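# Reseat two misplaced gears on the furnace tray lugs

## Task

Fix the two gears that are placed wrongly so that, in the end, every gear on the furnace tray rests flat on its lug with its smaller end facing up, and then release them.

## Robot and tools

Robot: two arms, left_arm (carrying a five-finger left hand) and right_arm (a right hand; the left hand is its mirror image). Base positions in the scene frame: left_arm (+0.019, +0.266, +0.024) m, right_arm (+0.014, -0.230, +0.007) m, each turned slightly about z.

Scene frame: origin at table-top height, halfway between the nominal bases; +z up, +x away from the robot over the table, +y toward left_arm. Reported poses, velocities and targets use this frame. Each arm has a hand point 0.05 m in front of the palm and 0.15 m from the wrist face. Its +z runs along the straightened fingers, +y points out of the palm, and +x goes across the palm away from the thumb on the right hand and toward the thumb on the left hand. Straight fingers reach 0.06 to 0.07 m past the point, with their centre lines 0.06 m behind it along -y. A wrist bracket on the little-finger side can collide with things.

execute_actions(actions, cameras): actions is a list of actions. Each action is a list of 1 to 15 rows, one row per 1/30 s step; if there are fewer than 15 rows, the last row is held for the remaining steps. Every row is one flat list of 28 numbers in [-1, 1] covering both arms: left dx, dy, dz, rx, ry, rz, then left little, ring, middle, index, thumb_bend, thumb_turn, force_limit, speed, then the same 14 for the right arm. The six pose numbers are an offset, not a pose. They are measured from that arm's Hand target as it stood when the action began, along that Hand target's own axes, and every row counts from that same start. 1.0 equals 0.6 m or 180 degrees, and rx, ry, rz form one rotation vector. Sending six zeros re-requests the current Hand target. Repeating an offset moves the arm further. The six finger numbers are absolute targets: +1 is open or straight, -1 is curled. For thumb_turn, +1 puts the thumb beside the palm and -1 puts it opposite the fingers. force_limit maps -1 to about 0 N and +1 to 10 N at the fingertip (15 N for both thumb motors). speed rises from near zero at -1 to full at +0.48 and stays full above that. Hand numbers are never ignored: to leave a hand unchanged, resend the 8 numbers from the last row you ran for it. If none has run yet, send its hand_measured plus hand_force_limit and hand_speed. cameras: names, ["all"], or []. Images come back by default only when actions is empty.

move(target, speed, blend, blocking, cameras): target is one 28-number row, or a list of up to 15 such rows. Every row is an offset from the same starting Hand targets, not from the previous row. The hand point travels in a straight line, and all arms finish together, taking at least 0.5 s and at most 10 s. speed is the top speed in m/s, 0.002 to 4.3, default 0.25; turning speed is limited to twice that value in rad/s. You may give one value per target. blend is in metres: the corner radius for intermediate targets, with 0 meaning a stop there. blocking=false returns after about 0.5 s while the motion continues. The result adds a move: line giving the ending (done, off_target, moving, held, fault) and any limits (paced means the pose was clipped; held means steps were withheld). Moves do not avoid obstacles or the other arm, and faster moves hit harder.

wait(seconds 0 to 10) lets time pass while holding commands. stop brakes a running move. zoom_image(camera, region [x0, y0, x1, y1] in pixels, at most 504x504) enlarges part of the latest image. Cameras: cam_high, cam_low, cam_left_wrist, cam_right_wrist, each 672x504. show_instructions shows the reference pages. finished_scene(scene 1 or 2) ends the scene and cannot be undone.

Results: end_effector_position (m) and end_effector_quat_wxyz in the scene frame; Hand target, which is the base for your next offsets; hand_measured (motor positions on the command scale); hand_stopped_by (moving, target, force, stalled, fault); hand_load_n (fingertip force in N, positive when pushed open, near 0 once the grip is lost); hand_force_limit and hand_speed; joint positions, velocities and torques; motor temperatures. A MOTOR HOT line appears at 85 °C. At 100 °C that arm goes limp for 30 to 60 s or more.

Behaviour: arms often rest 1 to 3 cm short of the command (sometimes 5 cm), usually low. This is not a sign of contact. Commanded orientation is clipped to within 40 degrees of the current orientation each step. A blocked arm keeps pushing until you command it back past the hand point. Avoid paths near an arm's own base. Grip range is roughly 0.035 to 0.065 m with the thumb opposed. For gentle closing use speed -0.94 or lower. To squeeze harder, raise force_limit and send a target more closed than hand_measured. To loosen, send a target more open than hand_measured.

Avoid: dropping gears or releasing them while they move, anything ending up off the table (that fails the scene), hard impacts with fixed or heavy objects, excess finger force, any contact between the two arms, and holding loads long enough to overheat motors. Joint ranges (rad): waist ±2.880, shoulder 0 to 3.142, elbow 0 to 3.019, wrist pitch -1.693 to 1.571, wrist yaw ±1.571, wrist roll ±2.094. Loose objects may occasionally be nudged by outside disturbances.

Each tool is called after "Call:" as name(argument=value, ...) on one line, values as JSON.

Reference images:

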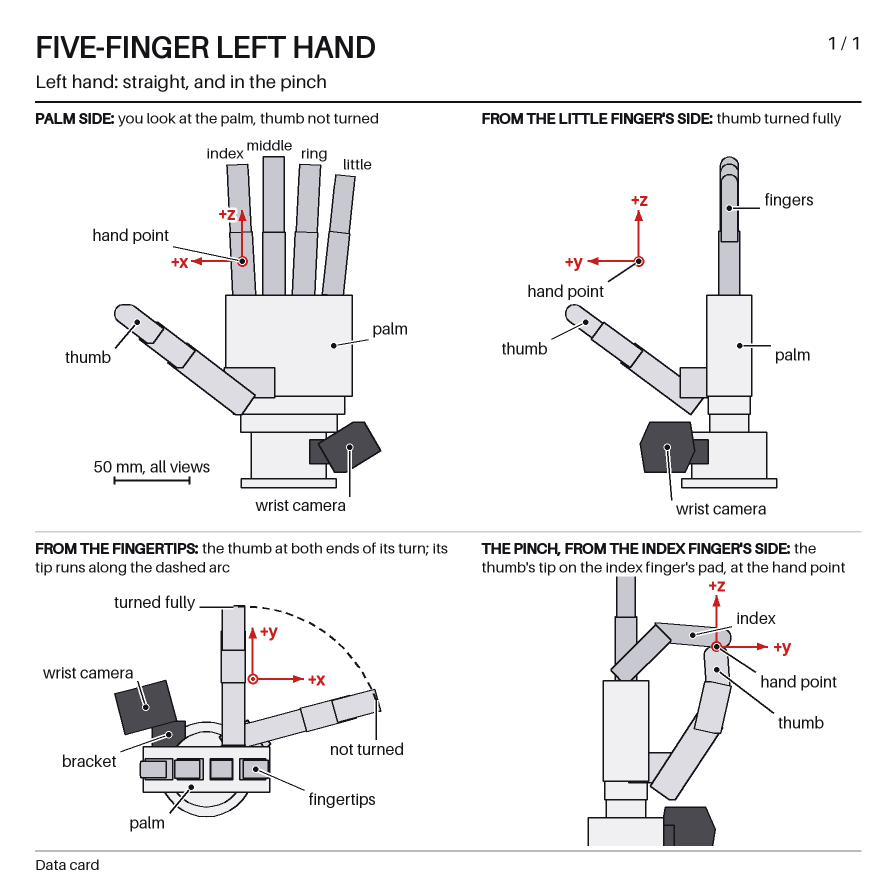

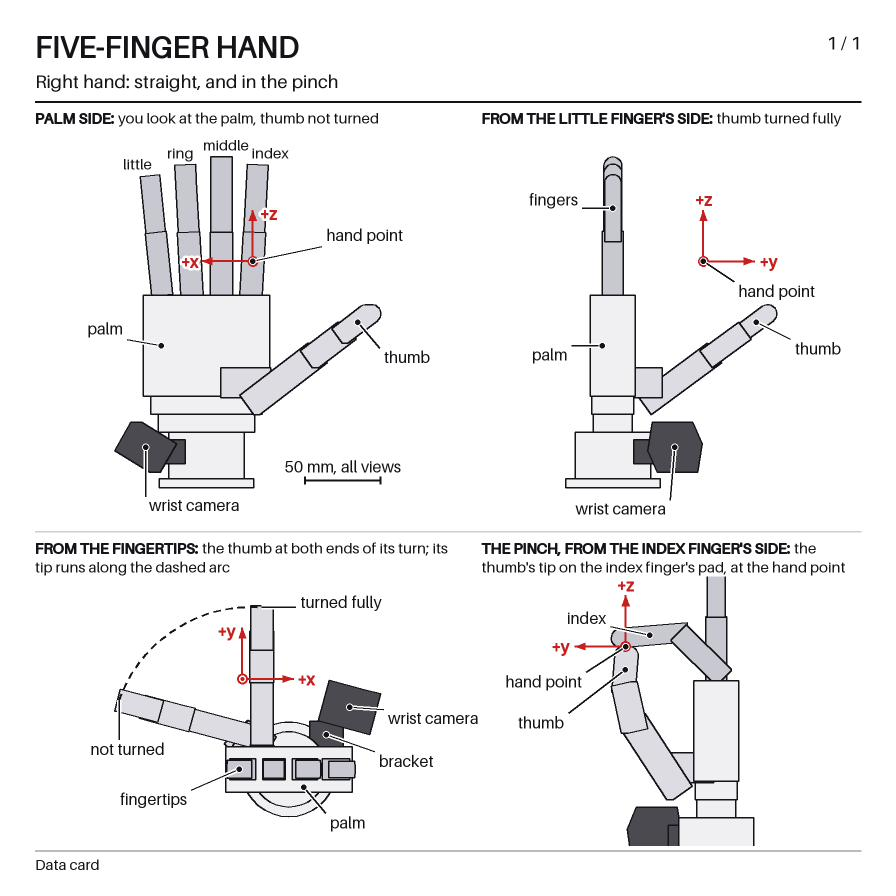

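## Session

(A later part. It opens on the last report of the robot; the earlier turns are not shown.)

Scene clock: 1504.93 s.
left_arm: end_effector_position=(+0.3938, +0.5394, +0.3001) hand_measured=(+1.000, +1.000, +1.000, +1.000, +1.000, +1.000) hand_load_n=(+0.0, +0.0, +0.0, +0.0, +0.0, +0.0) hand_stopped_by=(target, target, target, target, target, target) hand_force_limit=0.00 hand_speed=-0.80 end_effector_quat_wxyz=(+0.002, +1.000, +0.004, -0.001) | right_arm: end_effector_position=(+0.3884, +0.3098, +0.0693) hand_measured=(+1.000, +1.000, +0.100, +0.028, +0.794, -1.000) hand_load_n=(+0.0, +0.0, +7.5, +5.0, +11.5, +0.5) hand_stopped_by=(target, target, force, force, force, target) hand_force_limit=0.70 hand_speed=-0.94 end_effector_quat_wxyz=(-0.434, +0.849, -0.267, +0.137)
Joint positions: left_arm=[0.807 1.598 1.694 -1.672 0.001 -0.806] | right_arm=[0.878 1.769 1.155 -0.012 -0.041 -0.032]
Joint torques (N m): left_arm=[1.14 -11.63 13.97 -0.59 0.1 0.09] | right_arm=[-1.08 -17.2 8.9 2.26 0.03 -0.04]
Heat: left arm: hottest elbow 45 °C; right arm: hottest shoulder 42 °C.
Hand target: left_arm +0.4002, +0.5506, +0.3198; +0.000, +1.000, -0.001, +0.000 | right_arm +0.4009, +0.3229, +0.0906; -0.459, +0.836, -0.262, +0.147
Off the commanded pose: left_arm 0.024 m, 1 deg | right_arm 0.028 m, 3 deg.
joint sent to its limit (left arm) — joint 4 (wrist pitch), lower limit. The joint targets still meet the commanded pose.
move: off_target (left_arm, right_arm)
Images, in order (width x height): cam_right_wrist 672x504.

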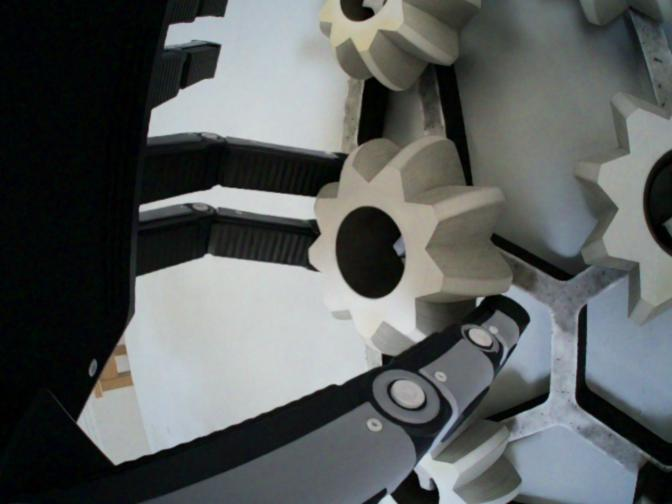

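Call:
zoom_image(camera="cam_right_wrist", region=[310, 180, 430, 320])

Call:
zoom_image(camera="cam_right_wrist", region=[340, 320, 540, 504])

Scaled by 3.600 from the camera's 672x504 image, which has a finer 960x720 frame.

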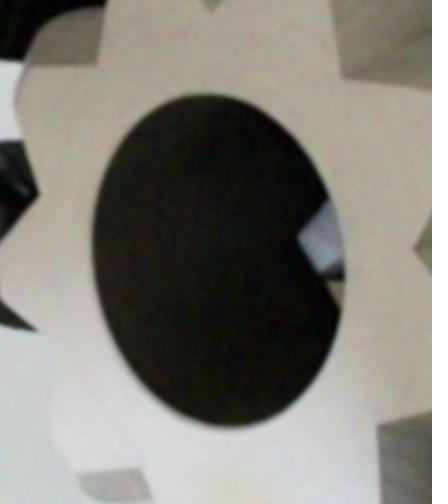

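Scaled by 2.520 from the camera's 672x504 image, which has a finer 960x720 frame.

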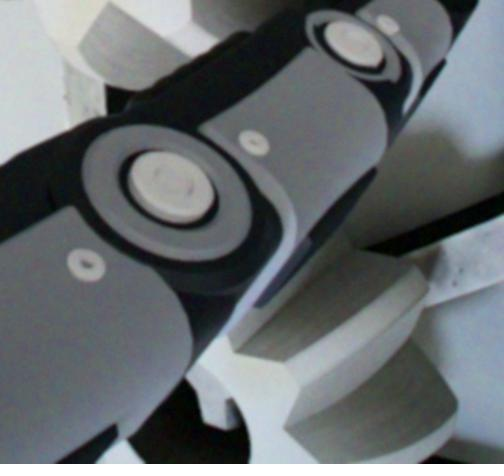

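Call:
move(target=[0,0,0,0,0,0,1,1,1,1,1,1,0,-0.8,-0.0042,0.0128,0.0047,0,0,0,1,1,-0.1,-0.2,0.2,-1,0.7,-0.94], speed=0.03, cameras=["cam_right_wrist"])

Call:
zoom_image(camera="cam_right_wrist", region=[310, 180, 430, 320])

Scene clock: 1510.97 s.
left_arm: end_effector_position=(+0.3938, +0.5394, +0.3001) hand_measured=(+1.000, +1.000, +1.000, +1.000, +1.000, +1.000) hand_load_n=(+0.0, +0.0, +0.0, +0.0, +0.0, +0.0) hand_stopped_by=(target, target, target, target, target, target) hand_force_limit=0.00 hand_speed=-0.80 end_effector_quat_wxyz=(+0.002, +1.000, +0.004, -0.001) | right_arm: end_effector_position=(+0.3902, +0.3121, +0.0658) hand_measured=(+1.000, +1.000, +0.100, +0.028, +0.794, -1.000) hand_load_n=(+0.0, +0.0, +7.5, +5.0, +12.0, +1.0) hand_stopped_by=(target, target, force, force, force, target) hand_force_limit=0.70 hand_speed=-0.94 end_effector_quat_wxyz=(-0.437, +0.848, -0.266, +0.139)
Joint positions: left_arm=[0.807 1.598 1.694 -1.672 0.001 -0.806] | right_arm=[0.878 1.779 1.155 0.006 -0.041 -0.032]
Joint torques (N m): left_arm=[1.49 -11.63 14.01 -0.57 0.11 0.11] | right_arm=[-0.73 -17.55 7.86 2.36 0.15 -0.01]
Heat: left arm: hottest elbow 45 °C; right arm: hottest shoulder 42 °C.
Hand target: left_arm +0.4002, +0.5506, +0.3198; +0.000, +1.000, -0.001, +0.000 | right_arm +0.3978, +0.3229, +0.0827; -0.459, +0.836, -0.262, +0.147
Off the commanded pose: left_arm 0.024 m, 1 deg | right_arm 0.021 m, 3 deg.
joint sent to its limit (left arm) — joint 4 (wrist pitch), lower limit. The joint targets still meet the commanded pose.
move: off_target (left_arm, right_arm)
Images, in order (width x height): cam_right_wrist 672x504.

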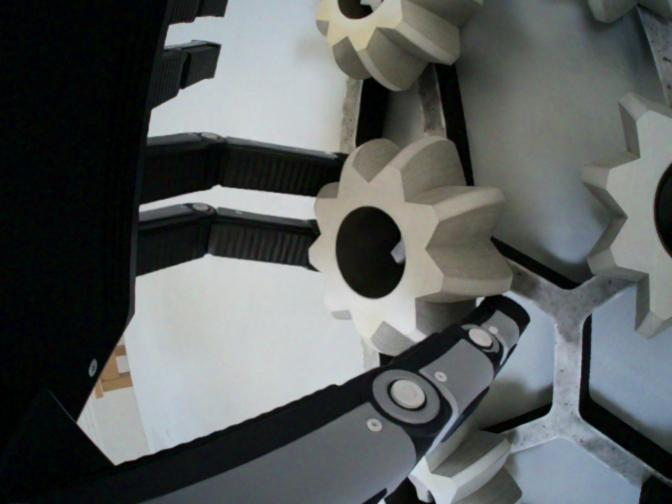

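Scaled by 3.600 from the camera's 672x504 image, which has a finer 960x720 frame.

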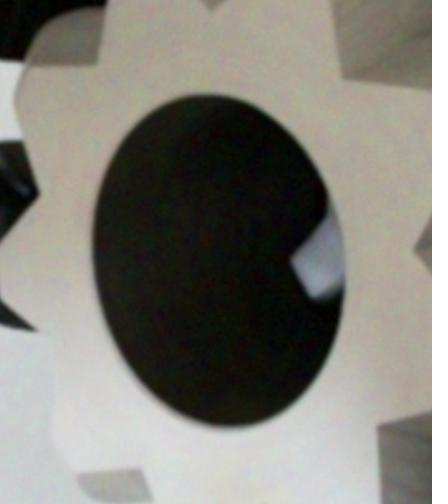

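Call:
move(target=[0,0,0,0,0,0,1,1,1,1,1,1,0,-0.8,-0.0013,0.0164,0.0022,-0.0039,0,0,1,1,-0.1,-0.2,0.2,-1,0.7,-0.94], speed=0.03, cameras=["cam_right_wrist"])

Call:
zoom_image(camera="cam_right_wrist", region=[310, 180, 430, 320])

Scene clock: 1513.77 s.
left_arm: end_effector_position=(+0.3938, +0.5394, +0.3001) hand_measured=(+1.000, +1.000, +1.000, +1.000, +1.000, +1.000) hand_load_n=(+0.0, +0.0, +0.0, +0.0, -0.5, +0.0) hand_stopped_by=(target, target, target, target, target, target) hand_force_limit=0.00 hand_speed=-0.80 end_effector_quat_wxyz=(+0.002, +1.000, +0.004, -0.001) | right_arm: end_effector_position=(+0.3894, +0.3105, +0.0597) hand_measured=(+1.000, +1.000, +0.100, +0.028, +0.794, -1.000) hand_load_n=(+0.0, +0.0, +7.5, +4.5, +11.5, +1.0) hand_stopped_by=(target, target, force, force, force, target) hand_force_limit=0.70 hand_speed=-0.94 end_effector_quat_wxyz=(-0.435, +0.849, -0.267, +0.138)
Joint positions: left_arm=[0.807 1.598 1.694 -1.672 0.001 -0.806] | right_arm=[0.878 1.786 1.148 0.014 -0.04 -0.032]
Joint torques (N m): left_arm=[1.44 -11.69 14 -0.62 0.11 0.09] | right_arm=[-0.62 -17.44 7.45 2.33 0.16 -0.01]
Heat: left arm: hottest elbow 45 °C; right arm: hottest shoulder 41 °C.
Hand target: left_arm +0.4002, +0.5506, +0.3198; +0.000, +1.000, -0.001, +0.000 | right_arm +0.3949, +0.3199, +0.0737; -0.454, +0.839, -0.263, +0.145
Off the commanded pose: left_arm 0.024 m, 1 deg | right_arm 0.018 m, 3 deg.
joint sent to its limit (left arm) — joint 4 (wrist pitch), lower limit. The joint targets still meet the commanded pose.
move: off_target (left_arm, right_arm)
Images, in order (width x height): cam_right_wrist 672x504.

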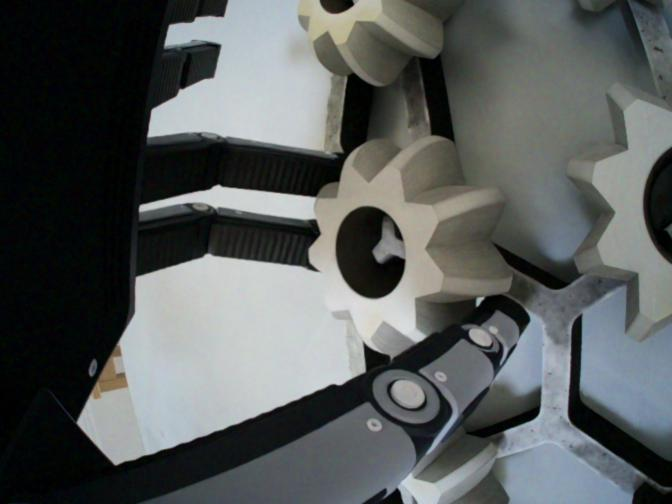

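Scaled by 3.600 from the camera's 672x504 image, which has a finer 960x720 frame.

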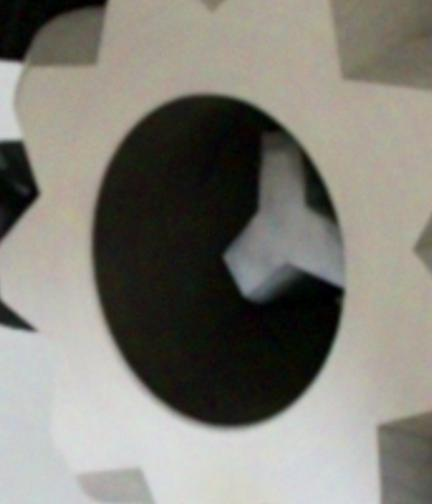

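Call:
move(target=[0,0,0,0,0,0,1,1,1,1,1,1,0,-0.8,-0.0014,0.0103,0.0055,0,0,0,1,1,-0.1,-0.2,0.2,-1,0.7,-0.94], speed=0.03, cameras=["cam_right_wrist"])

Call:
zoom_image(camera="cam_right_wrist", region=[310, 180, 430, 320])

Scene clock: 1515.70 s.
left_arm: end_effector_position=(+0.3938, +0.5394, +0.3001) hand_measured=(+1.000, +1.000, +1.000, +1.000, +1.000, +1.000) hand_load_n=(+0.0, +0.0, +0.0, +0.0, +0.0, +0.0) hand_stopped_by=(target, target, target, target, target, target) hand_force_limit=0.00 hand_speed=-0.80 end_effector_quat_wxyz=(+0.002, +1.000, +0.004, -0.001) | right_arm: end_effector_position=(+0.3896, +0.3107, +0.0559) hand_measured=(+1.000, +1.000, +0.100, +0.028, +0.794, -1.000) hand_load_n=(+0.0, +0.0, +7.5, +5.0, +11.5, +0.5) hand_stopped_by=(target, target, force, force, force, target) hand_force_limit=0.70 hand_speed=-0.94 end_effector_quat_wxyz=(-0.437, +0.848, -0.267, +0.139)
Joint positions: left_arm=[0.807 1.598 1.694 -1.672 0.001 -0.806] | right_arm=[0.878 1.792 1.141 0.031 -0.04 -0.032]
Joint torques (N m): left_arm=[1.32 -11.69 14 -0.62 0.11 0.09] | right_arm=[-0.5 -17.14 7.25 2.36 0.19 0]
Heat: left arm: hottest elbow 45 °C; right arm: hottest shoulder 41 °C.
Hand target: left_arm +0.4002, +0.5506, +0.3198; +0.000, +1.000, -0.001, +0.000 | right_arm +0.3939, +0.3199, +0.0668; -0.454, +0.839, -0.263, +0.145
Off the commanded pose: left_arm 0.024 m, 1 deg | right_arm 0.015 m, 2 deg.
joint sent to its limit (left arm) — joint 4 (wrist pitch), lower limit. The joint targets still meet the commanded pose.
move: off_target (left_arm, right_arm)
Images, in order (width x height): cam_right_wrist 672x504.

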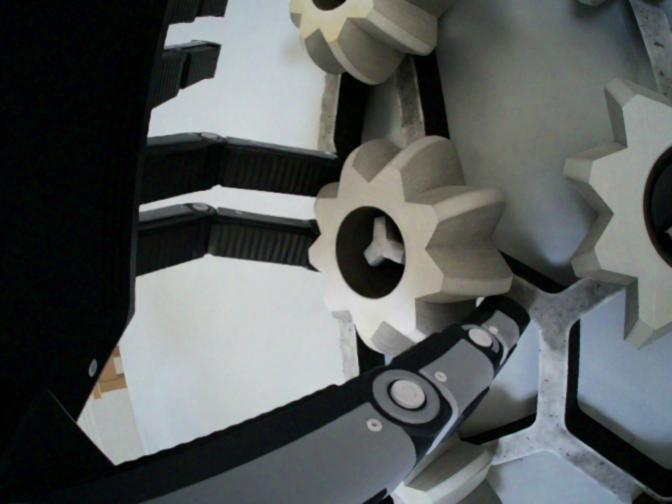

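Scaled by 3.600 from the camera's 672x504 image, which has a finer 960x720 frame.

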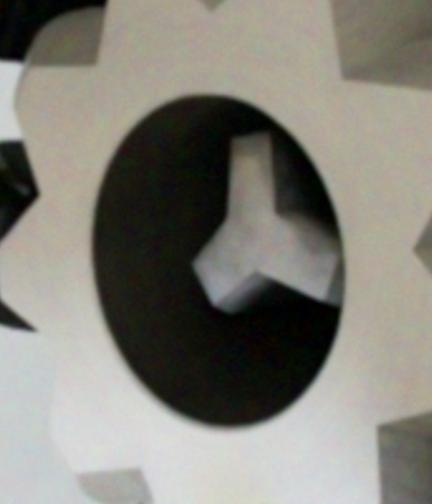

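Call:
move(target=[0,0,0,0,0,0,1,1,1,1,1,1,0,-0.8,-0.0003,0.0075,0.0042,-0.0033,0,0,1,1,-0.1,-0.2,0.2,-1,0.7,-0.94], speed=0.03, cameras=["cam_right_wrist"])

Call:
zoom_image(camera="cam_right_wrist", region=[310, 180, 430, 320])

Scene clock: 1517.33 s.
left_arm: end_effector_position=(+0.3938, +0.5394, +0.3001) hand_measured=(+1.000, +1.000, +1.000, +1.000, +1.000, +1.000) hand_load_n=(+0.0, +0.0, +0.0, +0.0, +0.0, +0.0) hand_stopped_by=(target, target, target, target, target, target) hand_force_limit=0.00 hand_speed=-0.80 end_effector_quat_wxyz=(+0.002, +1.000, +0.004, -0.001) | right_arm: end_effector_position=(+0.3896, +0.3107, +0.0556) hand_measured=(+1.000, +1.000, +0.100, +0.028, +0.794, -1.000) hand_load_n=(-0.5, +0.0, +7.5, +4.5, +11.5, +1.0) hand_stopped_by=(target, target, force, force, force, target) hand_force_limit=0.70 hand_speed=-0.94 end_effector_quat_wxyz=(-0.437, +0.848, -0.267, +0.139)
Joint positions: left_arm=[0.807 1.598 1.694 -1.672 0.001 -0.806] | right_arm=[0.878 1.792 1.141 0.031 -0.04 -0.032]
Joint torques (N m): left_arm=[1.2 -11.75 14 -0.59 0.11 0.1] | right_arm=[-0.5 -16.44 7.47 2.21 0.21 0]
Heat: left arm: hottest elbow 45 °C; right arm: hottest shoulder 41 °C.
Hand target: left_arm +0.4002, +0.5506, +0.3198; +0.000, +1.000, -0.001, +0.000 | right_arm +0.3936, +0.3197, +0.0617; -0.449, +0.841, -0.264, +0.144
Off the commanded pose: left_arm 0.024 m, 1 deg | right_arm 0.012 m, 2 deg.
joint sent to its limit (left arm) — joint 4 (wrist pitch), lower limit. The joint targets still meet the commanded pose.
move: off_target (left_arm, right_arm)
Images, in order (width x height): cam_right_wrist 672x504.

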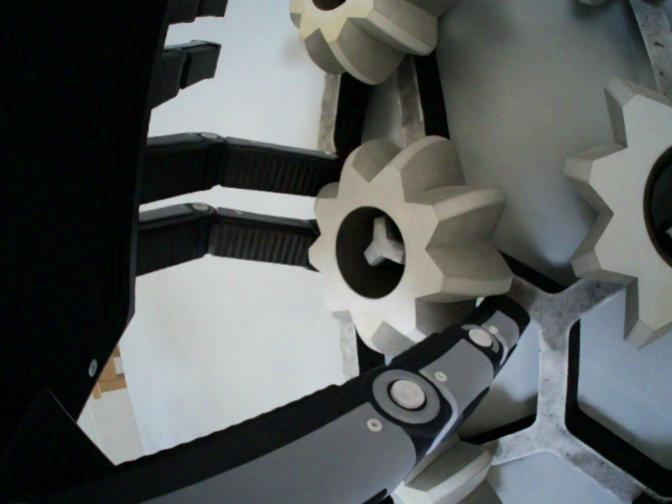

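Scaled by 3.600 from the camera's 672x504 image, which has a finer 960x720 frame.

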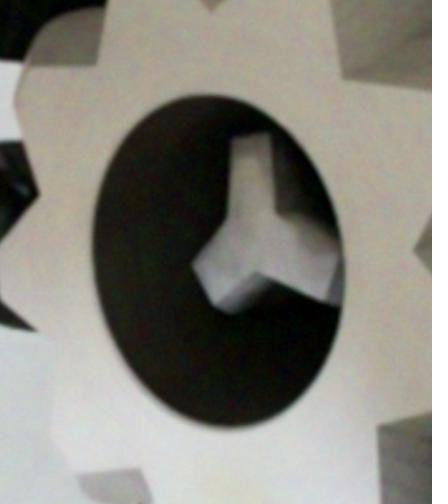

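Call:
move(target=[0,0,0,0,0,0,1,1,1,1,1,1,0,-0.8,-0.0003,0.0090,0.0050,0,0,0,1,1,-0.1,-0.2,0.2,-1,0.7,-0.94], speed=0.03, cameras=["cam_right_wrist"])

Call:
zoom_image(camera="cam_right_wrist", region=[310, 180, 430, 320])

Scene clock: 1519.10 s.
left_arm: end_effector_position=(+0.3938, +0.5394, +0.3001) hand_measured=(+1.000, +1.000, +1.000, +1.000, +1.000, +1.000) hand_load_n=(+0.0, +0.0, +0.0, +0.0, +0.0, +0.0) hand_stopped_by=(target, target, target, target, target, target) hand_force_limit=0.00 hand_speed=-0.80 end_effector_quat_wxyz=(+0.002, +1.000, +0.004, -0.001) | right_arm: end_effector_position=(+0.3909, +0.3123, +0.0555) hand_measured=(+1.000, +1.000, +0.100, +0.028, +0.794, -1.000) hand_load_n=(+0.0, +0.0, +7.0, +4.5, +12.0, +0.5) hand_stopped_by=(target, target, force, force, force, target) hand_force_limit=0.70 hand_speed=-0.94 end_effector_quat_wxyz=(-0.440, +0.846, -0.266, +0.141)
Joint positions: left_arm=[0.807 1.598 1.694 -1.672 0.001 -0.806] | right_arm=[0.878 1.796 1.141 0.043 -0.04 -0.032]
Joint torques (N m): left_arm=[1.32 -11.63 14 -0.59 0.12 0.09] | right_arm=[-0.44 -15.97 6.95 2.37 0.21 0]
Heat: left arm: hottest elbow 45 °C; right arm: hottest shoulder 41 °C.
Hand target: left_arm +0.4002, +0.5506, +0.3198; +0.000, +1.000, -0.001, +0.000 | right_arm +0.3931, +0.3194, +0.0555; -0.449, +0.841, -0.264, +0.144
Off the commanded pose: left_arm 0.024 m, 1 deg | right_arm 0.007 m, 1 deg.
joint sent to its limit (left arm) — joint 4 (wrist pitch), lower limit. The joint targets still meet the commanded pose.
move: off_target (left_arm)
Images, in order (width x height): cam_right_wrist 672x504.

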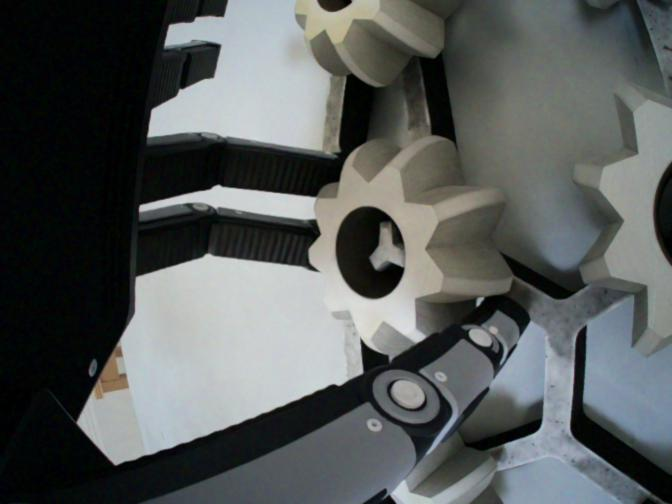

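Scaled by 3.600 from the camera's 672x504 image, which has a finer 960x720 frame.

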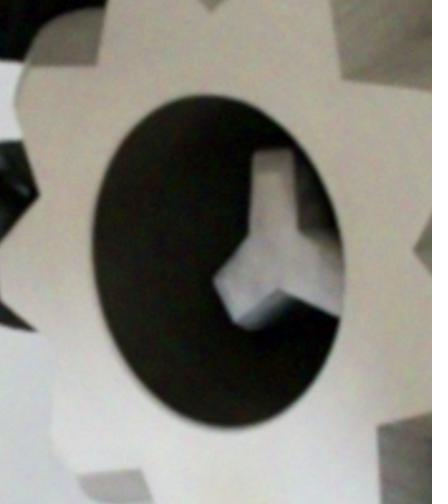

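Call:
move(target=[0,0,0,0,0,0,1,1,1,1,1,1,0,-0.8,0,0,0,0,0,0,1,1,0.5,0.5,1.0,-1,0.5,-0.9], speed=0.03, cameras=["cam_right_wrist"])

Scene clock: 1522.37 s.
left_arm: end_effector_position=(+0.3938, +0.5394, +0.3001) hand_measured=(+1.000, +1.000, +1.000, +1.000, +1.000, +1.000) hand_load_n=(+0.0, +0.0, +0.0, +0.0, +0.0, +0.0) hand_stopped_by=(target, target, target, target, target, target) hand_force_limit=0.00 hand_speed=-0.80 end_effector_quat_wxyz=(+0.002, +1.000, +0.004, -0.001) | right_arm: end_effector_position=(+0.3922, +0.3139, +0.0571) hand_measured=(+1.000, +1.000, +0.500, +0.500, +1.000, -1.000) hand_load_n=(+0.0, +0.0, +0.0, +0.0, +0.0, +0.0) hand_stopped_by=(target, target, target, target, target, target) hand_force_limit=0.50 hand_speed=-0.90 end_effector_quat_wxyz=(-0.444, +0.844, -0.265, +0.142)
Joint positions: left_arm=[0.807 1.598 1.694 -1.672 0.001 -0.806] | right_arm=[0.878 1.796 1.14 0.055 -0.039 -0.032]
Joint torques (N m): left_arm=[1.38 -11.75 13.96 -0.51 0.1 0.1] | right_arm=[-0.44 -15.97 7.06 1.95 0.21 0]
Heat: left arm: hottest elbow 45 °C; right arm: hottest shoulder 41 °C.
Hand target: left_arm +0.4002, +0.5506, +0.3198; +0.000, +1.000, -0.001, +0.000 | right_arm +0.3931, +0.3194, +0.0553; -0.449, +0.841, -0.264, +0.144
Off the commanded pose: left_arm 0.024 m, 1 deg | right_arm 0.006 m, 1 deg.
joint sent to its limit (left arm) — joint 4 (wrist pitch), lower limit. The joint targets still meet the commanded pose.
move: off_target (left_arm)
Images, in order (width x height): cam_right_wrist 672x504.

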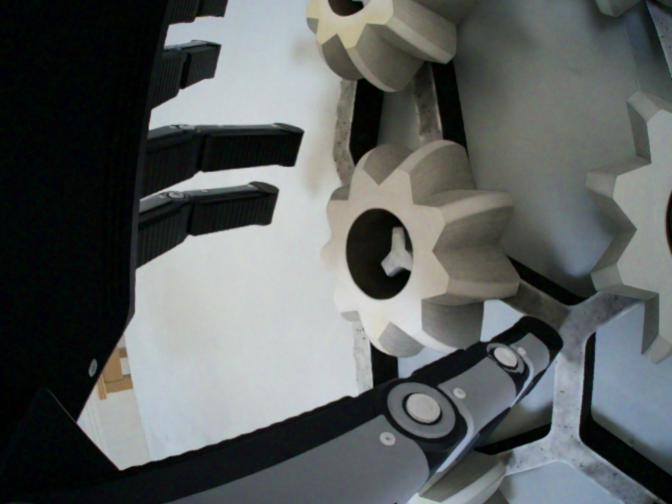

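Call:
move(target=[0,0,0,0,0,0,1,1,1,1,1,1,0,-0.8,0.0011,-0.1801,-0.1200,0,0,0,1,1,0.6,0.6,1.0,-1,0.5,-0.5], speed=0.1, cameras=["all"])

Scene clock: 1525.23 s.
left_arm: end_effector_position=(+0.3938, +0.5394, +0.3001) hand_measured=(+1.000, +1.000, +1.000, +1.000, +1.000, +1.000) hand_load_n=(+0.0, +0.0, +0.0, +0.0, +0.0, +0.0) hand_stopped_by=(target, target, target, target, target, target) hand_force_limit=0.00 hand_speed=-0.80 end_effector_quat_wxyz=(+0.002, +1.000, +0.004, -0.001) | right_arm: end_effector_position=(+0.3852, +0.3049, +0.1499) hand_measured=(+1.000, +1.000, +0.600, +0.600, +1.000, -1.000) hand_load_n=(+0.0, +0.0, +0.0, +0.0, +0.5, +0.5) hand_stopped_by=(target, target, target, target, target, target) hand_force_limit=0.50 hand_speed=-0.50 end_effector_quat_wxyz=(-0.425, +0.854, -0.269, +0.135)
Joint positions: left_arm=[0.807 1.598 1.694 -1.672 0.001 -0.806] | right_arm=[0.878 1.656 1.255 -0.244 -0.039 -0.032]
Joint torques (N m): left_arm=[1.08 -11.63 13.94 -0.59 0.09 0.1] | right_arm=[-0.44 -17.55 11.38 0.99 0.2 0]
Heat: left arm: hottest elbow 45 °C; right arm: hottest shoulder 41 °C.
Hand target: left_arm +0.4002, +0.5506, +0.3198; +0.000, +1.000, -0.001, +0.000 | right_arm +0.3932, +0.3194, +0.1851; -0.449, +0.841, -0.264, +0.144
Off the commanded pose: left_arm 0.024 m, 1 deg | right_arm 0.039 m, 3 deg.
joint sent to its limit (left arm) — joint 4 (wrist pitch), lower limit. The joint targets still meet the commanded pose.
move: off_target (left_arm, right_arm)

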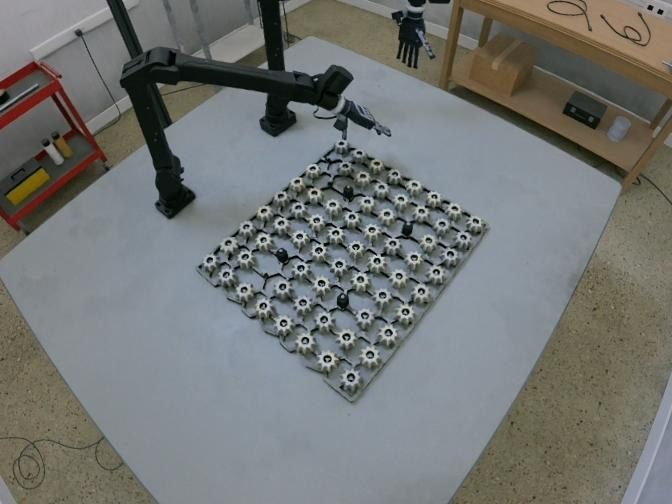

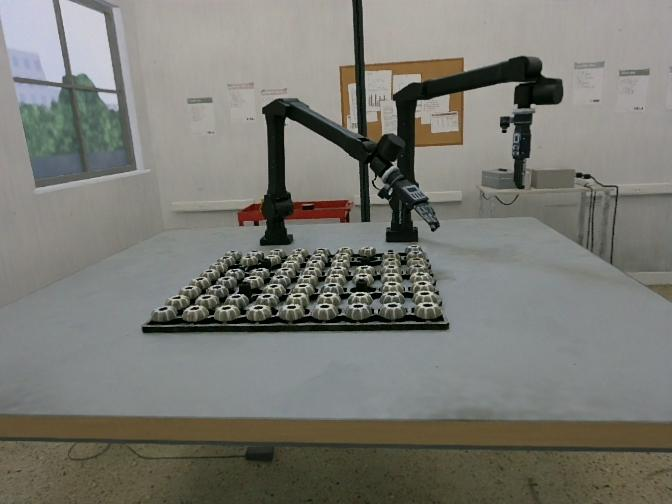

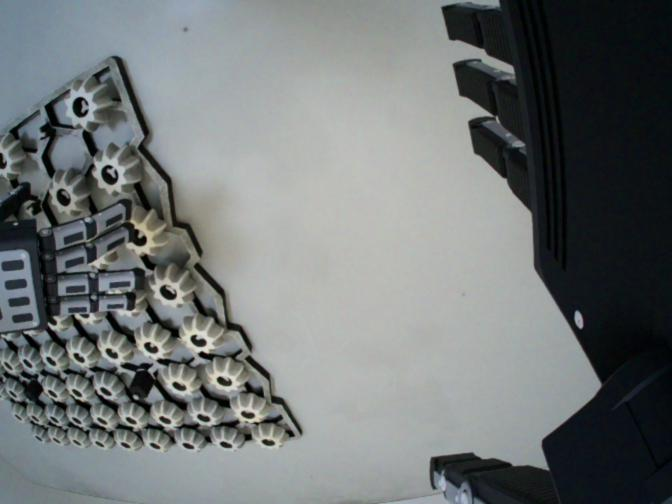

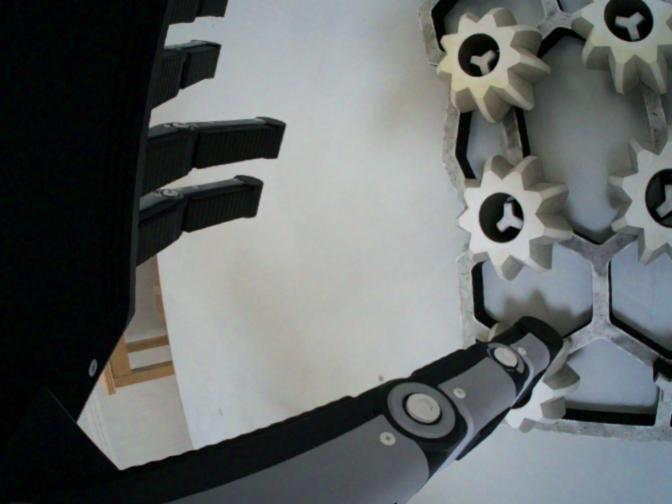

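Call:
zoom_image(camera="cam_high", region=[180, 130, 360, 310])

Call:
zoom_image(camera="cam_high", region=[180, 200, 280, 300])

Call:
zoom_image(camera="cam_low", region=[130, 230, 460, 340])

Scaled by 2.800 from the camera's 672x504 image, which has a finer 960x720 frame.

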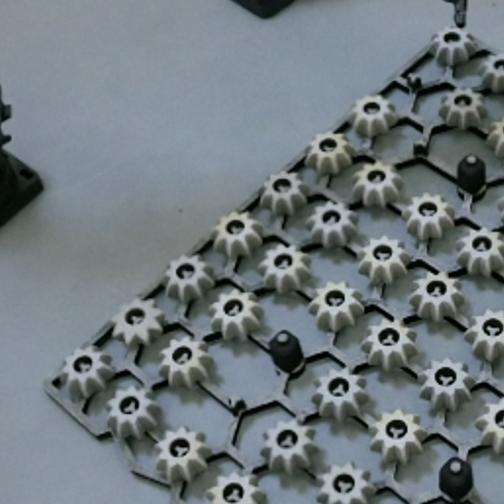

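Scaled by 5.040 from the camera's 672x504 image, which has a finer 960x720 frame.

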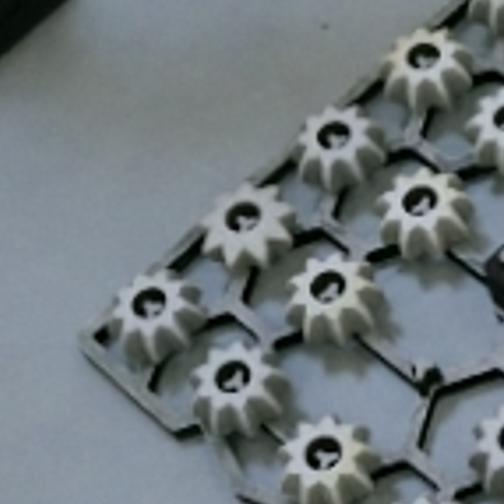

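Scaled by 1.527 from the camera's 672x504 image, which has a finer 960x720 frame.

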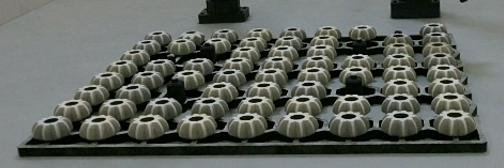

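Call:
move(target=[[0,0,0,0,0,0,1,1,1,1,1,1,0,-0.8,0.0500,-0.0717,-0.1772,0,0,0,1,1,0.6,0.6,1.0,-1,0.5,-0.5],[0,0,0,0,0,0,1,1,1,1,1,1,0,-0.8,0.4680,0.3692,-0.7752,-0.0187,0.0676,0.0500,1,1,0.6,0.6,1.0,-1,0.5,-0.5]], speed=0.25, blend=0.04, cameras=["cam_high","cam_right_wrist"])

Scene clock: 1554.50 s.
left_arm: end_effector_position=(+0.3938, +0.5394, +0.3001) hand_measured=(+1.000, +1.000, +1.000, +1.000, +1.000, +1.000) hand_load_n=(+0.0, +0.0, +0.0, +0.0, +0.0, +0.0) hand_stopped_by=(target, target, target, target, target, target) hand_force_limit=0.00 hand_speed=-0.80 end_effector_quat_wxyz=(+0.002, +1.000, +0.004, -0.001) | right_arm: end_effector_position=(+0.3194, -0.2516, +0.2412) hand_measured=(+1.000, +1.000, +0.600, +0.600, +1.000, -1.000) hand_load_n=(+0.0, +0.0, +0.0, +0.0, +0.0, +0.0) hand_stopped_by=(target, target, target, target, target, target) hand_force_limit=0.50 hand_speed=-0.50 end_effector_quat_wxyz=(-0.404, +0.810, -0.389, +0.172)
Joint positions: left_arm=[0.807 1.598 1.694 -1.672 0.001 -0.806] | right_arm=[-0.508 0.95 0.921 -1.106 -0.825 -0.96]
Joint torques (N m): left_arm=[1.2 -11.75 14.01 -0.62 0.11 0.1] | right_arm=[-1.44 -4.07 11.58 0.29 -0.59 -0.13]
Heat: left arm: hottest elbow 45 °C; right arm: hottest shoulder 41 °C.
Hand target: left_arm +0.4002, +0.5506, +0.3198; +0.000, +1.000, -0.001, +0.000 | right_arm +0.3303, -0.2591, +0.2605; -0.404, +0.811, -0.379, +0.189
Off the commanded pose: left_arm 0.024 m, 1 deg | right_arm 0.023 m, 2 deg.
joint sent to its limit (left arm) — joint 4 (wrist pitch), lower limit. The joint targets still meet the commanded pose.
move: off_target (left_arm, right_arm)
Images, in order (width x height): cam_high 672x504, cam_right_wrist 672x504.

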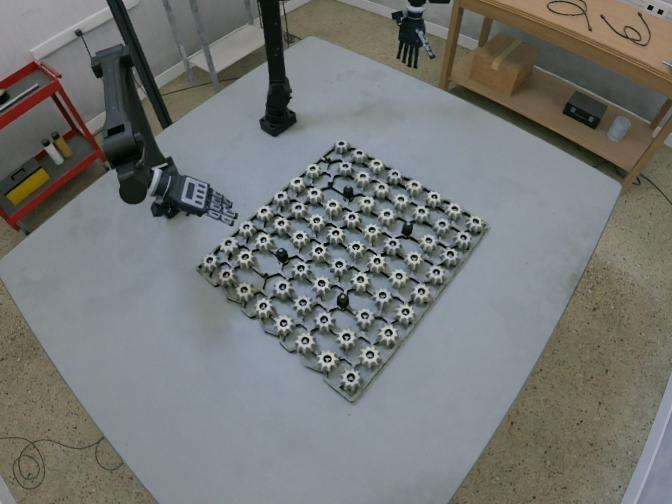

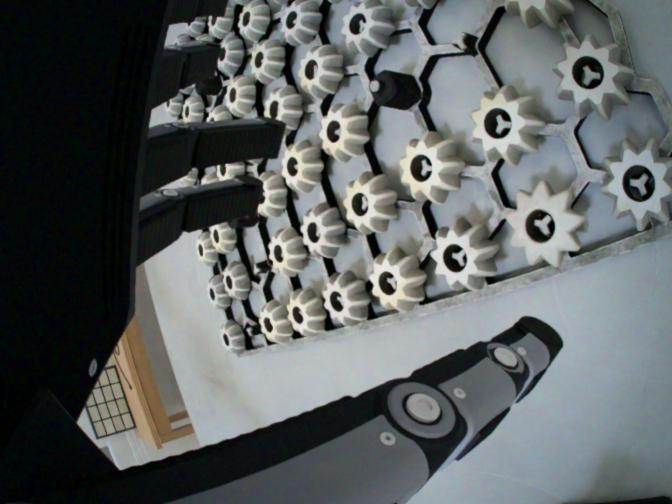

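Call:
move(target=[0,0,0,0,0,0,1,1,1,1,1,1,0,-0.8,-0.0278,0.1453,0.0843,0,0,0,1,1,0.5,0.5,1.0,-1,0.5,-0.5], speed=0.15, cameras=["cam_high","cam_right_wrist"])

Scene clock: 1561.33 s.
left_arm: end_effector_position=(+0.3938, +0.5394, +0.3001) hand_measured=(+1.000, +1.000, +1.000, +1.000, +1.000, +1.000) hand_load_n=(+0.0, +0.0, +0.0, +0.0, +0.0, +0.0) hand_stopped_by=(target, target, target, target, target, target) hand_force_limit=0.00 hand_speed=-0.80 end_effector_quat_wxyz=(+0.002, +1.000, +0.004, -0.001) | right_arm: end_effector_position=(+0.3077, -0.2508, +0.1580) hand_measured=(+1.000, +1.000, +0.500, +0.500, +1.000, -1.000) hand_load_n=(+0.0, -0.5, +0.0, +0.0, +0.0, +0.0) hand_stopped_by=(target, target, target, target, target, target) hand_force_limit=0.50 hand_speed=-0.50 end_effector_quat_wxyz=(-0.404, +0.811, -0.385, +0.176)
Joint positions: left_arm=[0.807 1.598 1.694 -1.672 0.001 -0.806] | right_arm=[-0.527 0.95 0.701 -0.895 -0.834 -0.987]
Joint torques (N m): left_arm=[1.26 -11.63 14 -0.59 0.1 0.09] | right_arm=[-1.44 -5.36 7.23 1.1 -0.6 -0.11]
Heat: left arm: hottest elbow 45 °C; right arm: hottest shoulder 40 °C.
Hand target: left_arm +0.4002, +0.5506, +0.3198; +0.000, +1.000, -0.001, +0.000 | right_arm +0.3103, -0.2540, +0.1604; -0.404, +0.811, -0.379, +0.189
Off the commanded pose: left_arm 0.024 m, 1 deg | right_arm 0.005 m, 2 deg.
joint sent to its limit (left arm) — joint 4 (wrist pitch), lower limit. The joint targets still meet the commanded pose.
move: off_target (left_arm)
Images, in order (width x height): cam_high 672x504, cam_right_wrist 672x504.

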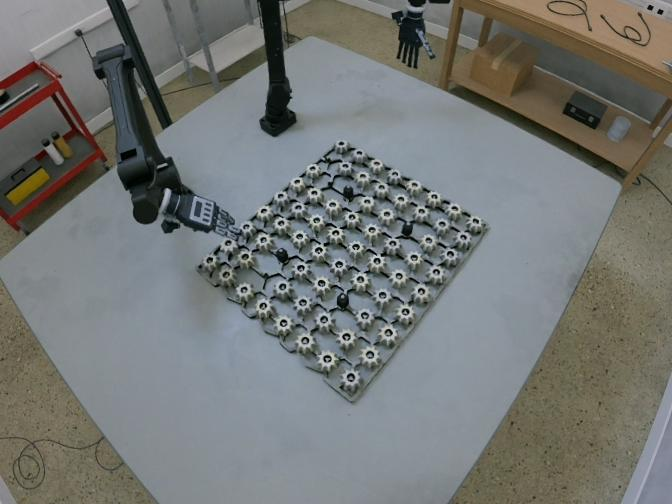

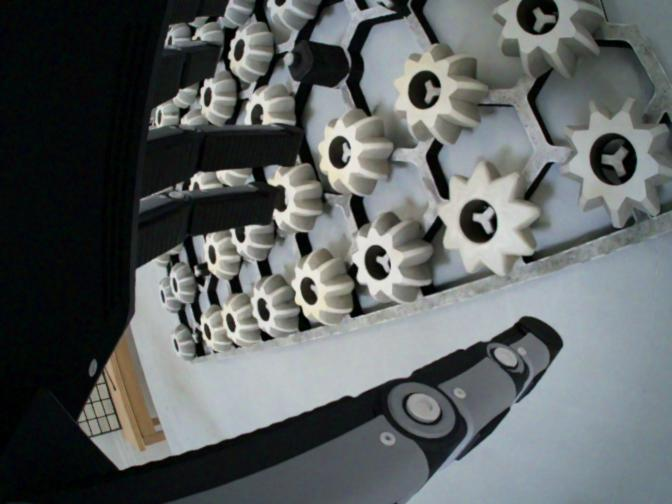

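Call:
zoom_image(camera="cam_right_wrist", region=[340, 110, 660, 310])

Scaled by 1.575 from the camera's 672x504 image, which has a finer 960x720 frame.

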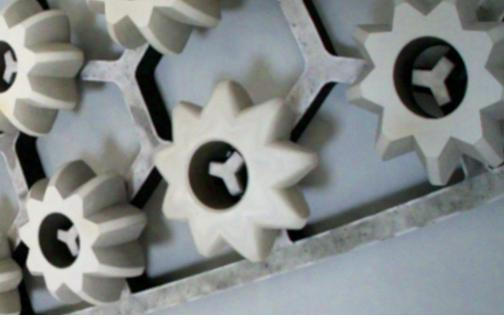

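Call:
zoom_image(camera="cam_right_wrist", region=[400, 0, 600, 120])

Scaled by 2.520 from the camera's 672x504 image, which has a finer 960x720 frame.

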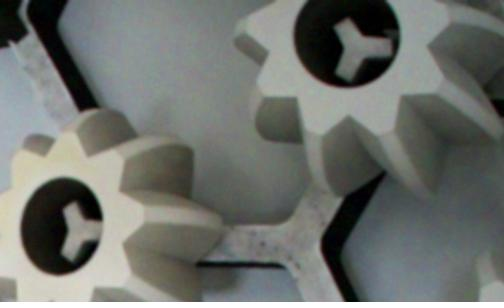

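Call:
move(target=[0,0,0,0,0,0,1,1,1,1,1,1,0,-0.8,-0.0266,0.0760,0.0893,0,0,0,1,1,0.5,0.5,1.0,-1,0.5,-0.5], speed=0.12, cameras=["cam_right_wrist"])

Call:
zoom_image(camera="cam_right_wrist", region=[280, 150, 600, 350])

Scene clock: 1583.13 s.
left_arm: end_effector_position=(+0.3938, +0.5394, +0.3001) hand_measured=(+1.000, +1.000, +1.000, +1.000, +1.000, +1.000) hand_load_n=(+0.0, +0.0, +0.0, +0.0, +0.0, +0.0) hand_stopped_by=(target, target, target, target, target, target) hand_force_limit=0.00 hand_speed=-0.80 end_effector_quat_wxyz=(+0.002, +1.000, +0.004, -0.001) | right_arm: end_effector_position=(+0.3097, -0.2330, +0.0939) hand_measured=(+1.000, +1.000, +0.500, +0.500, +1.000, -1.000) hand_load_n=(+0.0, +0.0, +0.0, +0.0, +0.0, +0.0) hand_stopped_by=(target, target, target, target, target, target) hand_force_limit=0.50 hand_speed=-0.50 end_effector_quat_wxyz=(-0.404, +0.811, -0.378, +0.190)
Joint positions: left_arm=[0.807 1.598 1.694 -1.672 0.001 -0.806] | right_arm=[-0.46 0.975 0.526 -0.601 -0.804 -0.901]
Joint torques (N m): left_arm=[1.08 -11.81 13.9 -0.58 0.1 0.09] | right_arm=[-0.32 -3.6 6.86 1.25 -0.3 0.07]
Heat: left arm: hottest elbow 46 °C; right arm: hottest shoulder 38 °C.
Hand target: left_arm +0.4002, +0.5506, +0.3198; +0.000, +1.000, -0.001, +0.000 | right_arm +0.3118, -0.2320, +0.0918; -0.404, +0.811, -0.379, +0.189
Off the commanded pose: left_arm 0.024 m, 1 deg | right_arm 0.003 m, 0 deg.
joint sent to its limit (left arm) — joint 4 (wrist pitch), lower limit. The joint targets still meet the commanded pose.
move: off_target (left_arm)
Images, in order (width x height): cam_right_wrist 672x504.

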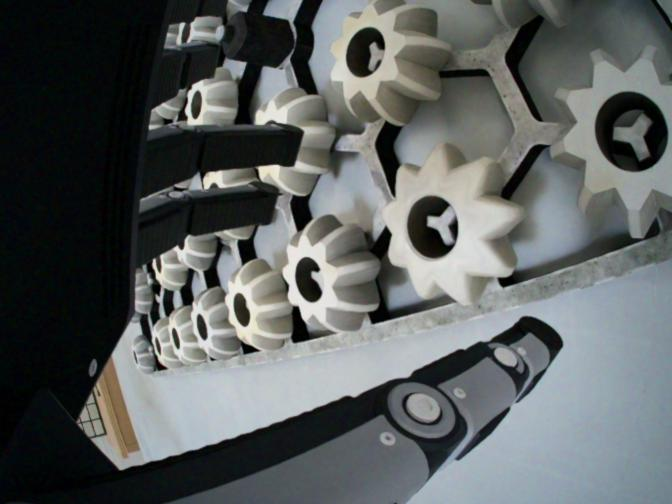

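Scaled by 1.575 from the camera's 672x504 image, which has a finer 960x720 frame.

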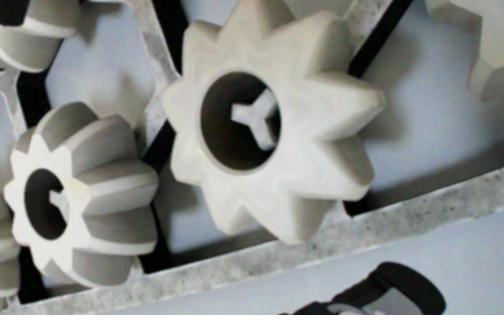

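Call:
move(target=[0,0,0,0,0,0,1,1,1,1,1,1,0,-0.8,0.0005,0.0469,0.0405,0,0,0,1,1,0.5,0.5,1.0,-1,0.5,-0.5], speed=0.08, cameras=["cam_right_wrist"])

Call:
zoom_image(camera="cam_right_wrist", region=[240, 120, 560, 320])

Scene clock: 1593.20 s.
left_arm: end_effector_position=(+0.3938, +0.5394, +0.3001) hand_measured=(+1.000, +1.000, +1.000, +1.000, +1.000, +1.000) hand_load_n=(+0.0, +0.0, +0.0, +0.0, +0.0, +0.0) hand_stopped_by=(target, target, target, target, target, target) hand_force_limit=0.00 hand_speed=-0.80 end_effector_quat_wxyz=(+0.002, +1.000, +0.004, -0.001) | right_arm: end_effector_position=(+0.3121, -0.2319, +0.0570) hand_measured=(+1.000, +1.000, +0.500, +0.500, +1.000, -1.000) hand_load_n=(+0.0, +0.0, +0.0, +0.0, +0.0, +0.0) hand_stopped_by=(target, target, target, target, target, target) hand_force_limit=0.50 hand_speed=-0.50 end_effector_quat_wxyz=(-0.404, +0.811, -0.379, +0.190)
Joint positions: left_arm=[0.807 1.598 1.694 -1.672 0.001 -0.806] | right_arm=[-0.452 1.056 0.46 -0.445 -0.8 -0.89]
Joint torques (N m): left_arm=[1.14 -11.75 13.98 -0.68 0.11 0.11] | right_arm=[-0.26 -4.01 6.35 1.28 -0.3 0.07]
Motor temperatures (°C): left_arm=[20 26 46 20 21 21] | right_arm=[21 37 36 21 21 22]
Heat: left arm: hottest elbow 46 °C; right arm: hottest shoulder 37 °C.
Hand target: left_arm +0.4002, +0.5506, +0.3198; +0.000, +1.000, -0.001, +0.000 | right_arm +0.3138, -0.2306, +0.0547; -0.404, +0.811, -0.379, +0.189
Off the commanded pose: left_arm 0.024 m, 1 deg | right_arm 0.003 m, 0 deg.
joint sent to its limit (left arm) — joint 4 (wrist pitch), lower limit. The joint targets still meet the commanded pose.
move: off_target (left_arm)
Images, in order (width x height): cam_right_wrist 672x504.

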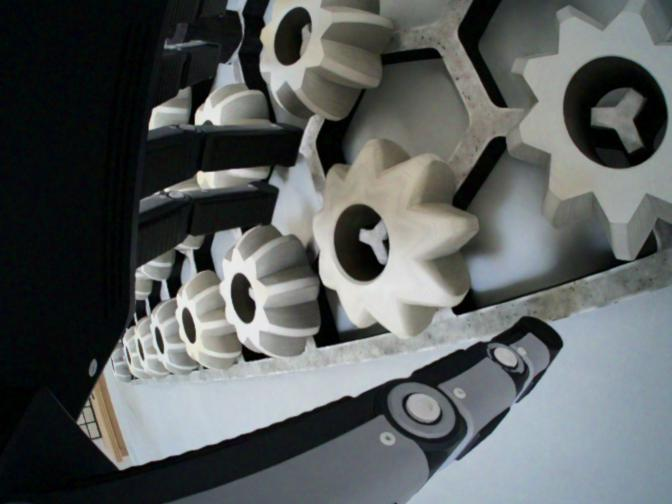

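Scaled by 1.575 from the camera's 672x504 image, which has a finer 960x720 frame.

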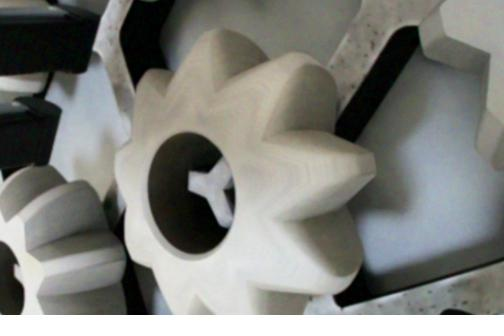

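Call:
move(target=[0,0,0,0,0,0,1,1,1,1,1,1,0,-0.8,-0.0073,0.0082,0.0130,0,0,0,1,1,0.5,0.5,1.0,-1,0.5,-0.5], speed=0.05, cameras=["cam_right_wrist"])

Call:
zoom_image(camera="cam_right_wrist", region=[240, 120, 560, 380])

Scene clock: 1598.33 s.
left_arm: end_effector_position=(+0.3938, +0.5394, +0.3001) hand_measured=(+1.000, +1.000, +1.000, +1.000, +1.000, +1.000) hand_load_n=(+0.0, +0.0, +0.0, +0.0, +0.0, +0.0) hand_stopped_by=(target, target, target, target, target, target) hand_force_limit=0.00 hand_speed=-0.80 end_effector_quat_wxyz=(+0.002, +1.000, +0.004, -0.001) | right_arm: end_effector_position=(+0.3122, -0.2268, +0.0486) hand_measured=(+1.000, +1.000, +0.500, +0.500, +1.000, -1.000) hand_load_n=(+0.0, +0.0, +0.0, +0.0, +0.0, +0.0) hand_stopped_by=(target, target, target, target, target, target) hand_force_limit=0.50 hand_speed=-0.50 end_effector_quat_wxyz=(-0.404, +0.811, -0.378, +0.191)
Joint positions: left_arm=[0.807 1.598 1.694 -1.672 0.001 -0.806] | right_arm=[-0.433 1.068 0.438 -0.394 -0.789 -0.867]
Joint torques (N m): left_arm=[1.2 -11.69 13.94 -0.65 0.1 0.11] | right_arm=[-0.21 -3.96 6.19 1.28 -0.29 0.07]
Heat: left arm: hottest elbow 46 °C; right arm: hottest shoulder 37 °C.
Hand target: left_arm +0.4002, +0.5506, +0.3198; +0.000, +1.000, -0.001, +0.000 | right_arm +0.3136, -0.2253, +0.0460; -0.404, +0.811, -0.379, +0.189
Off the commanded pose: left_arm 0.024 m, 1 deg | right_arm 0.003 m, 0 deg.
joint sent to its limit (left arm) — joint 4 (wrist pitch), lower limit. The joint targets still meet the commanded pose.
move: off_target (left_arm)
Images, in order (width x height): cam_right_wrist 672x504.

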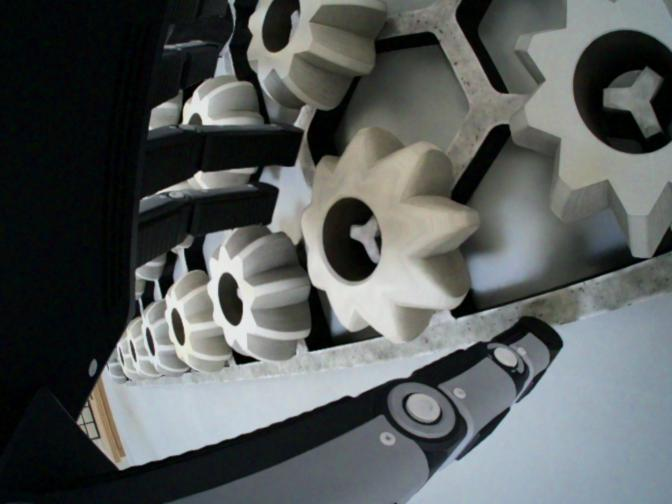

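Scaled by 1.575 from the camera's 672x504 image, which has a finer 960x720 frame.

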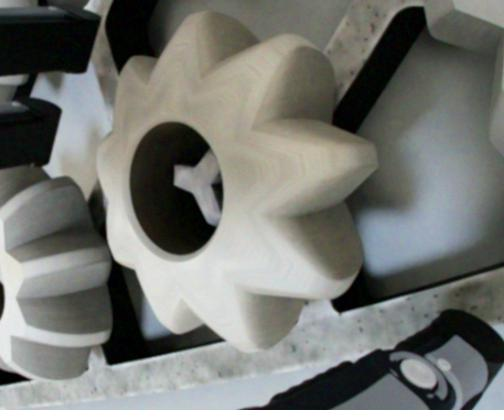

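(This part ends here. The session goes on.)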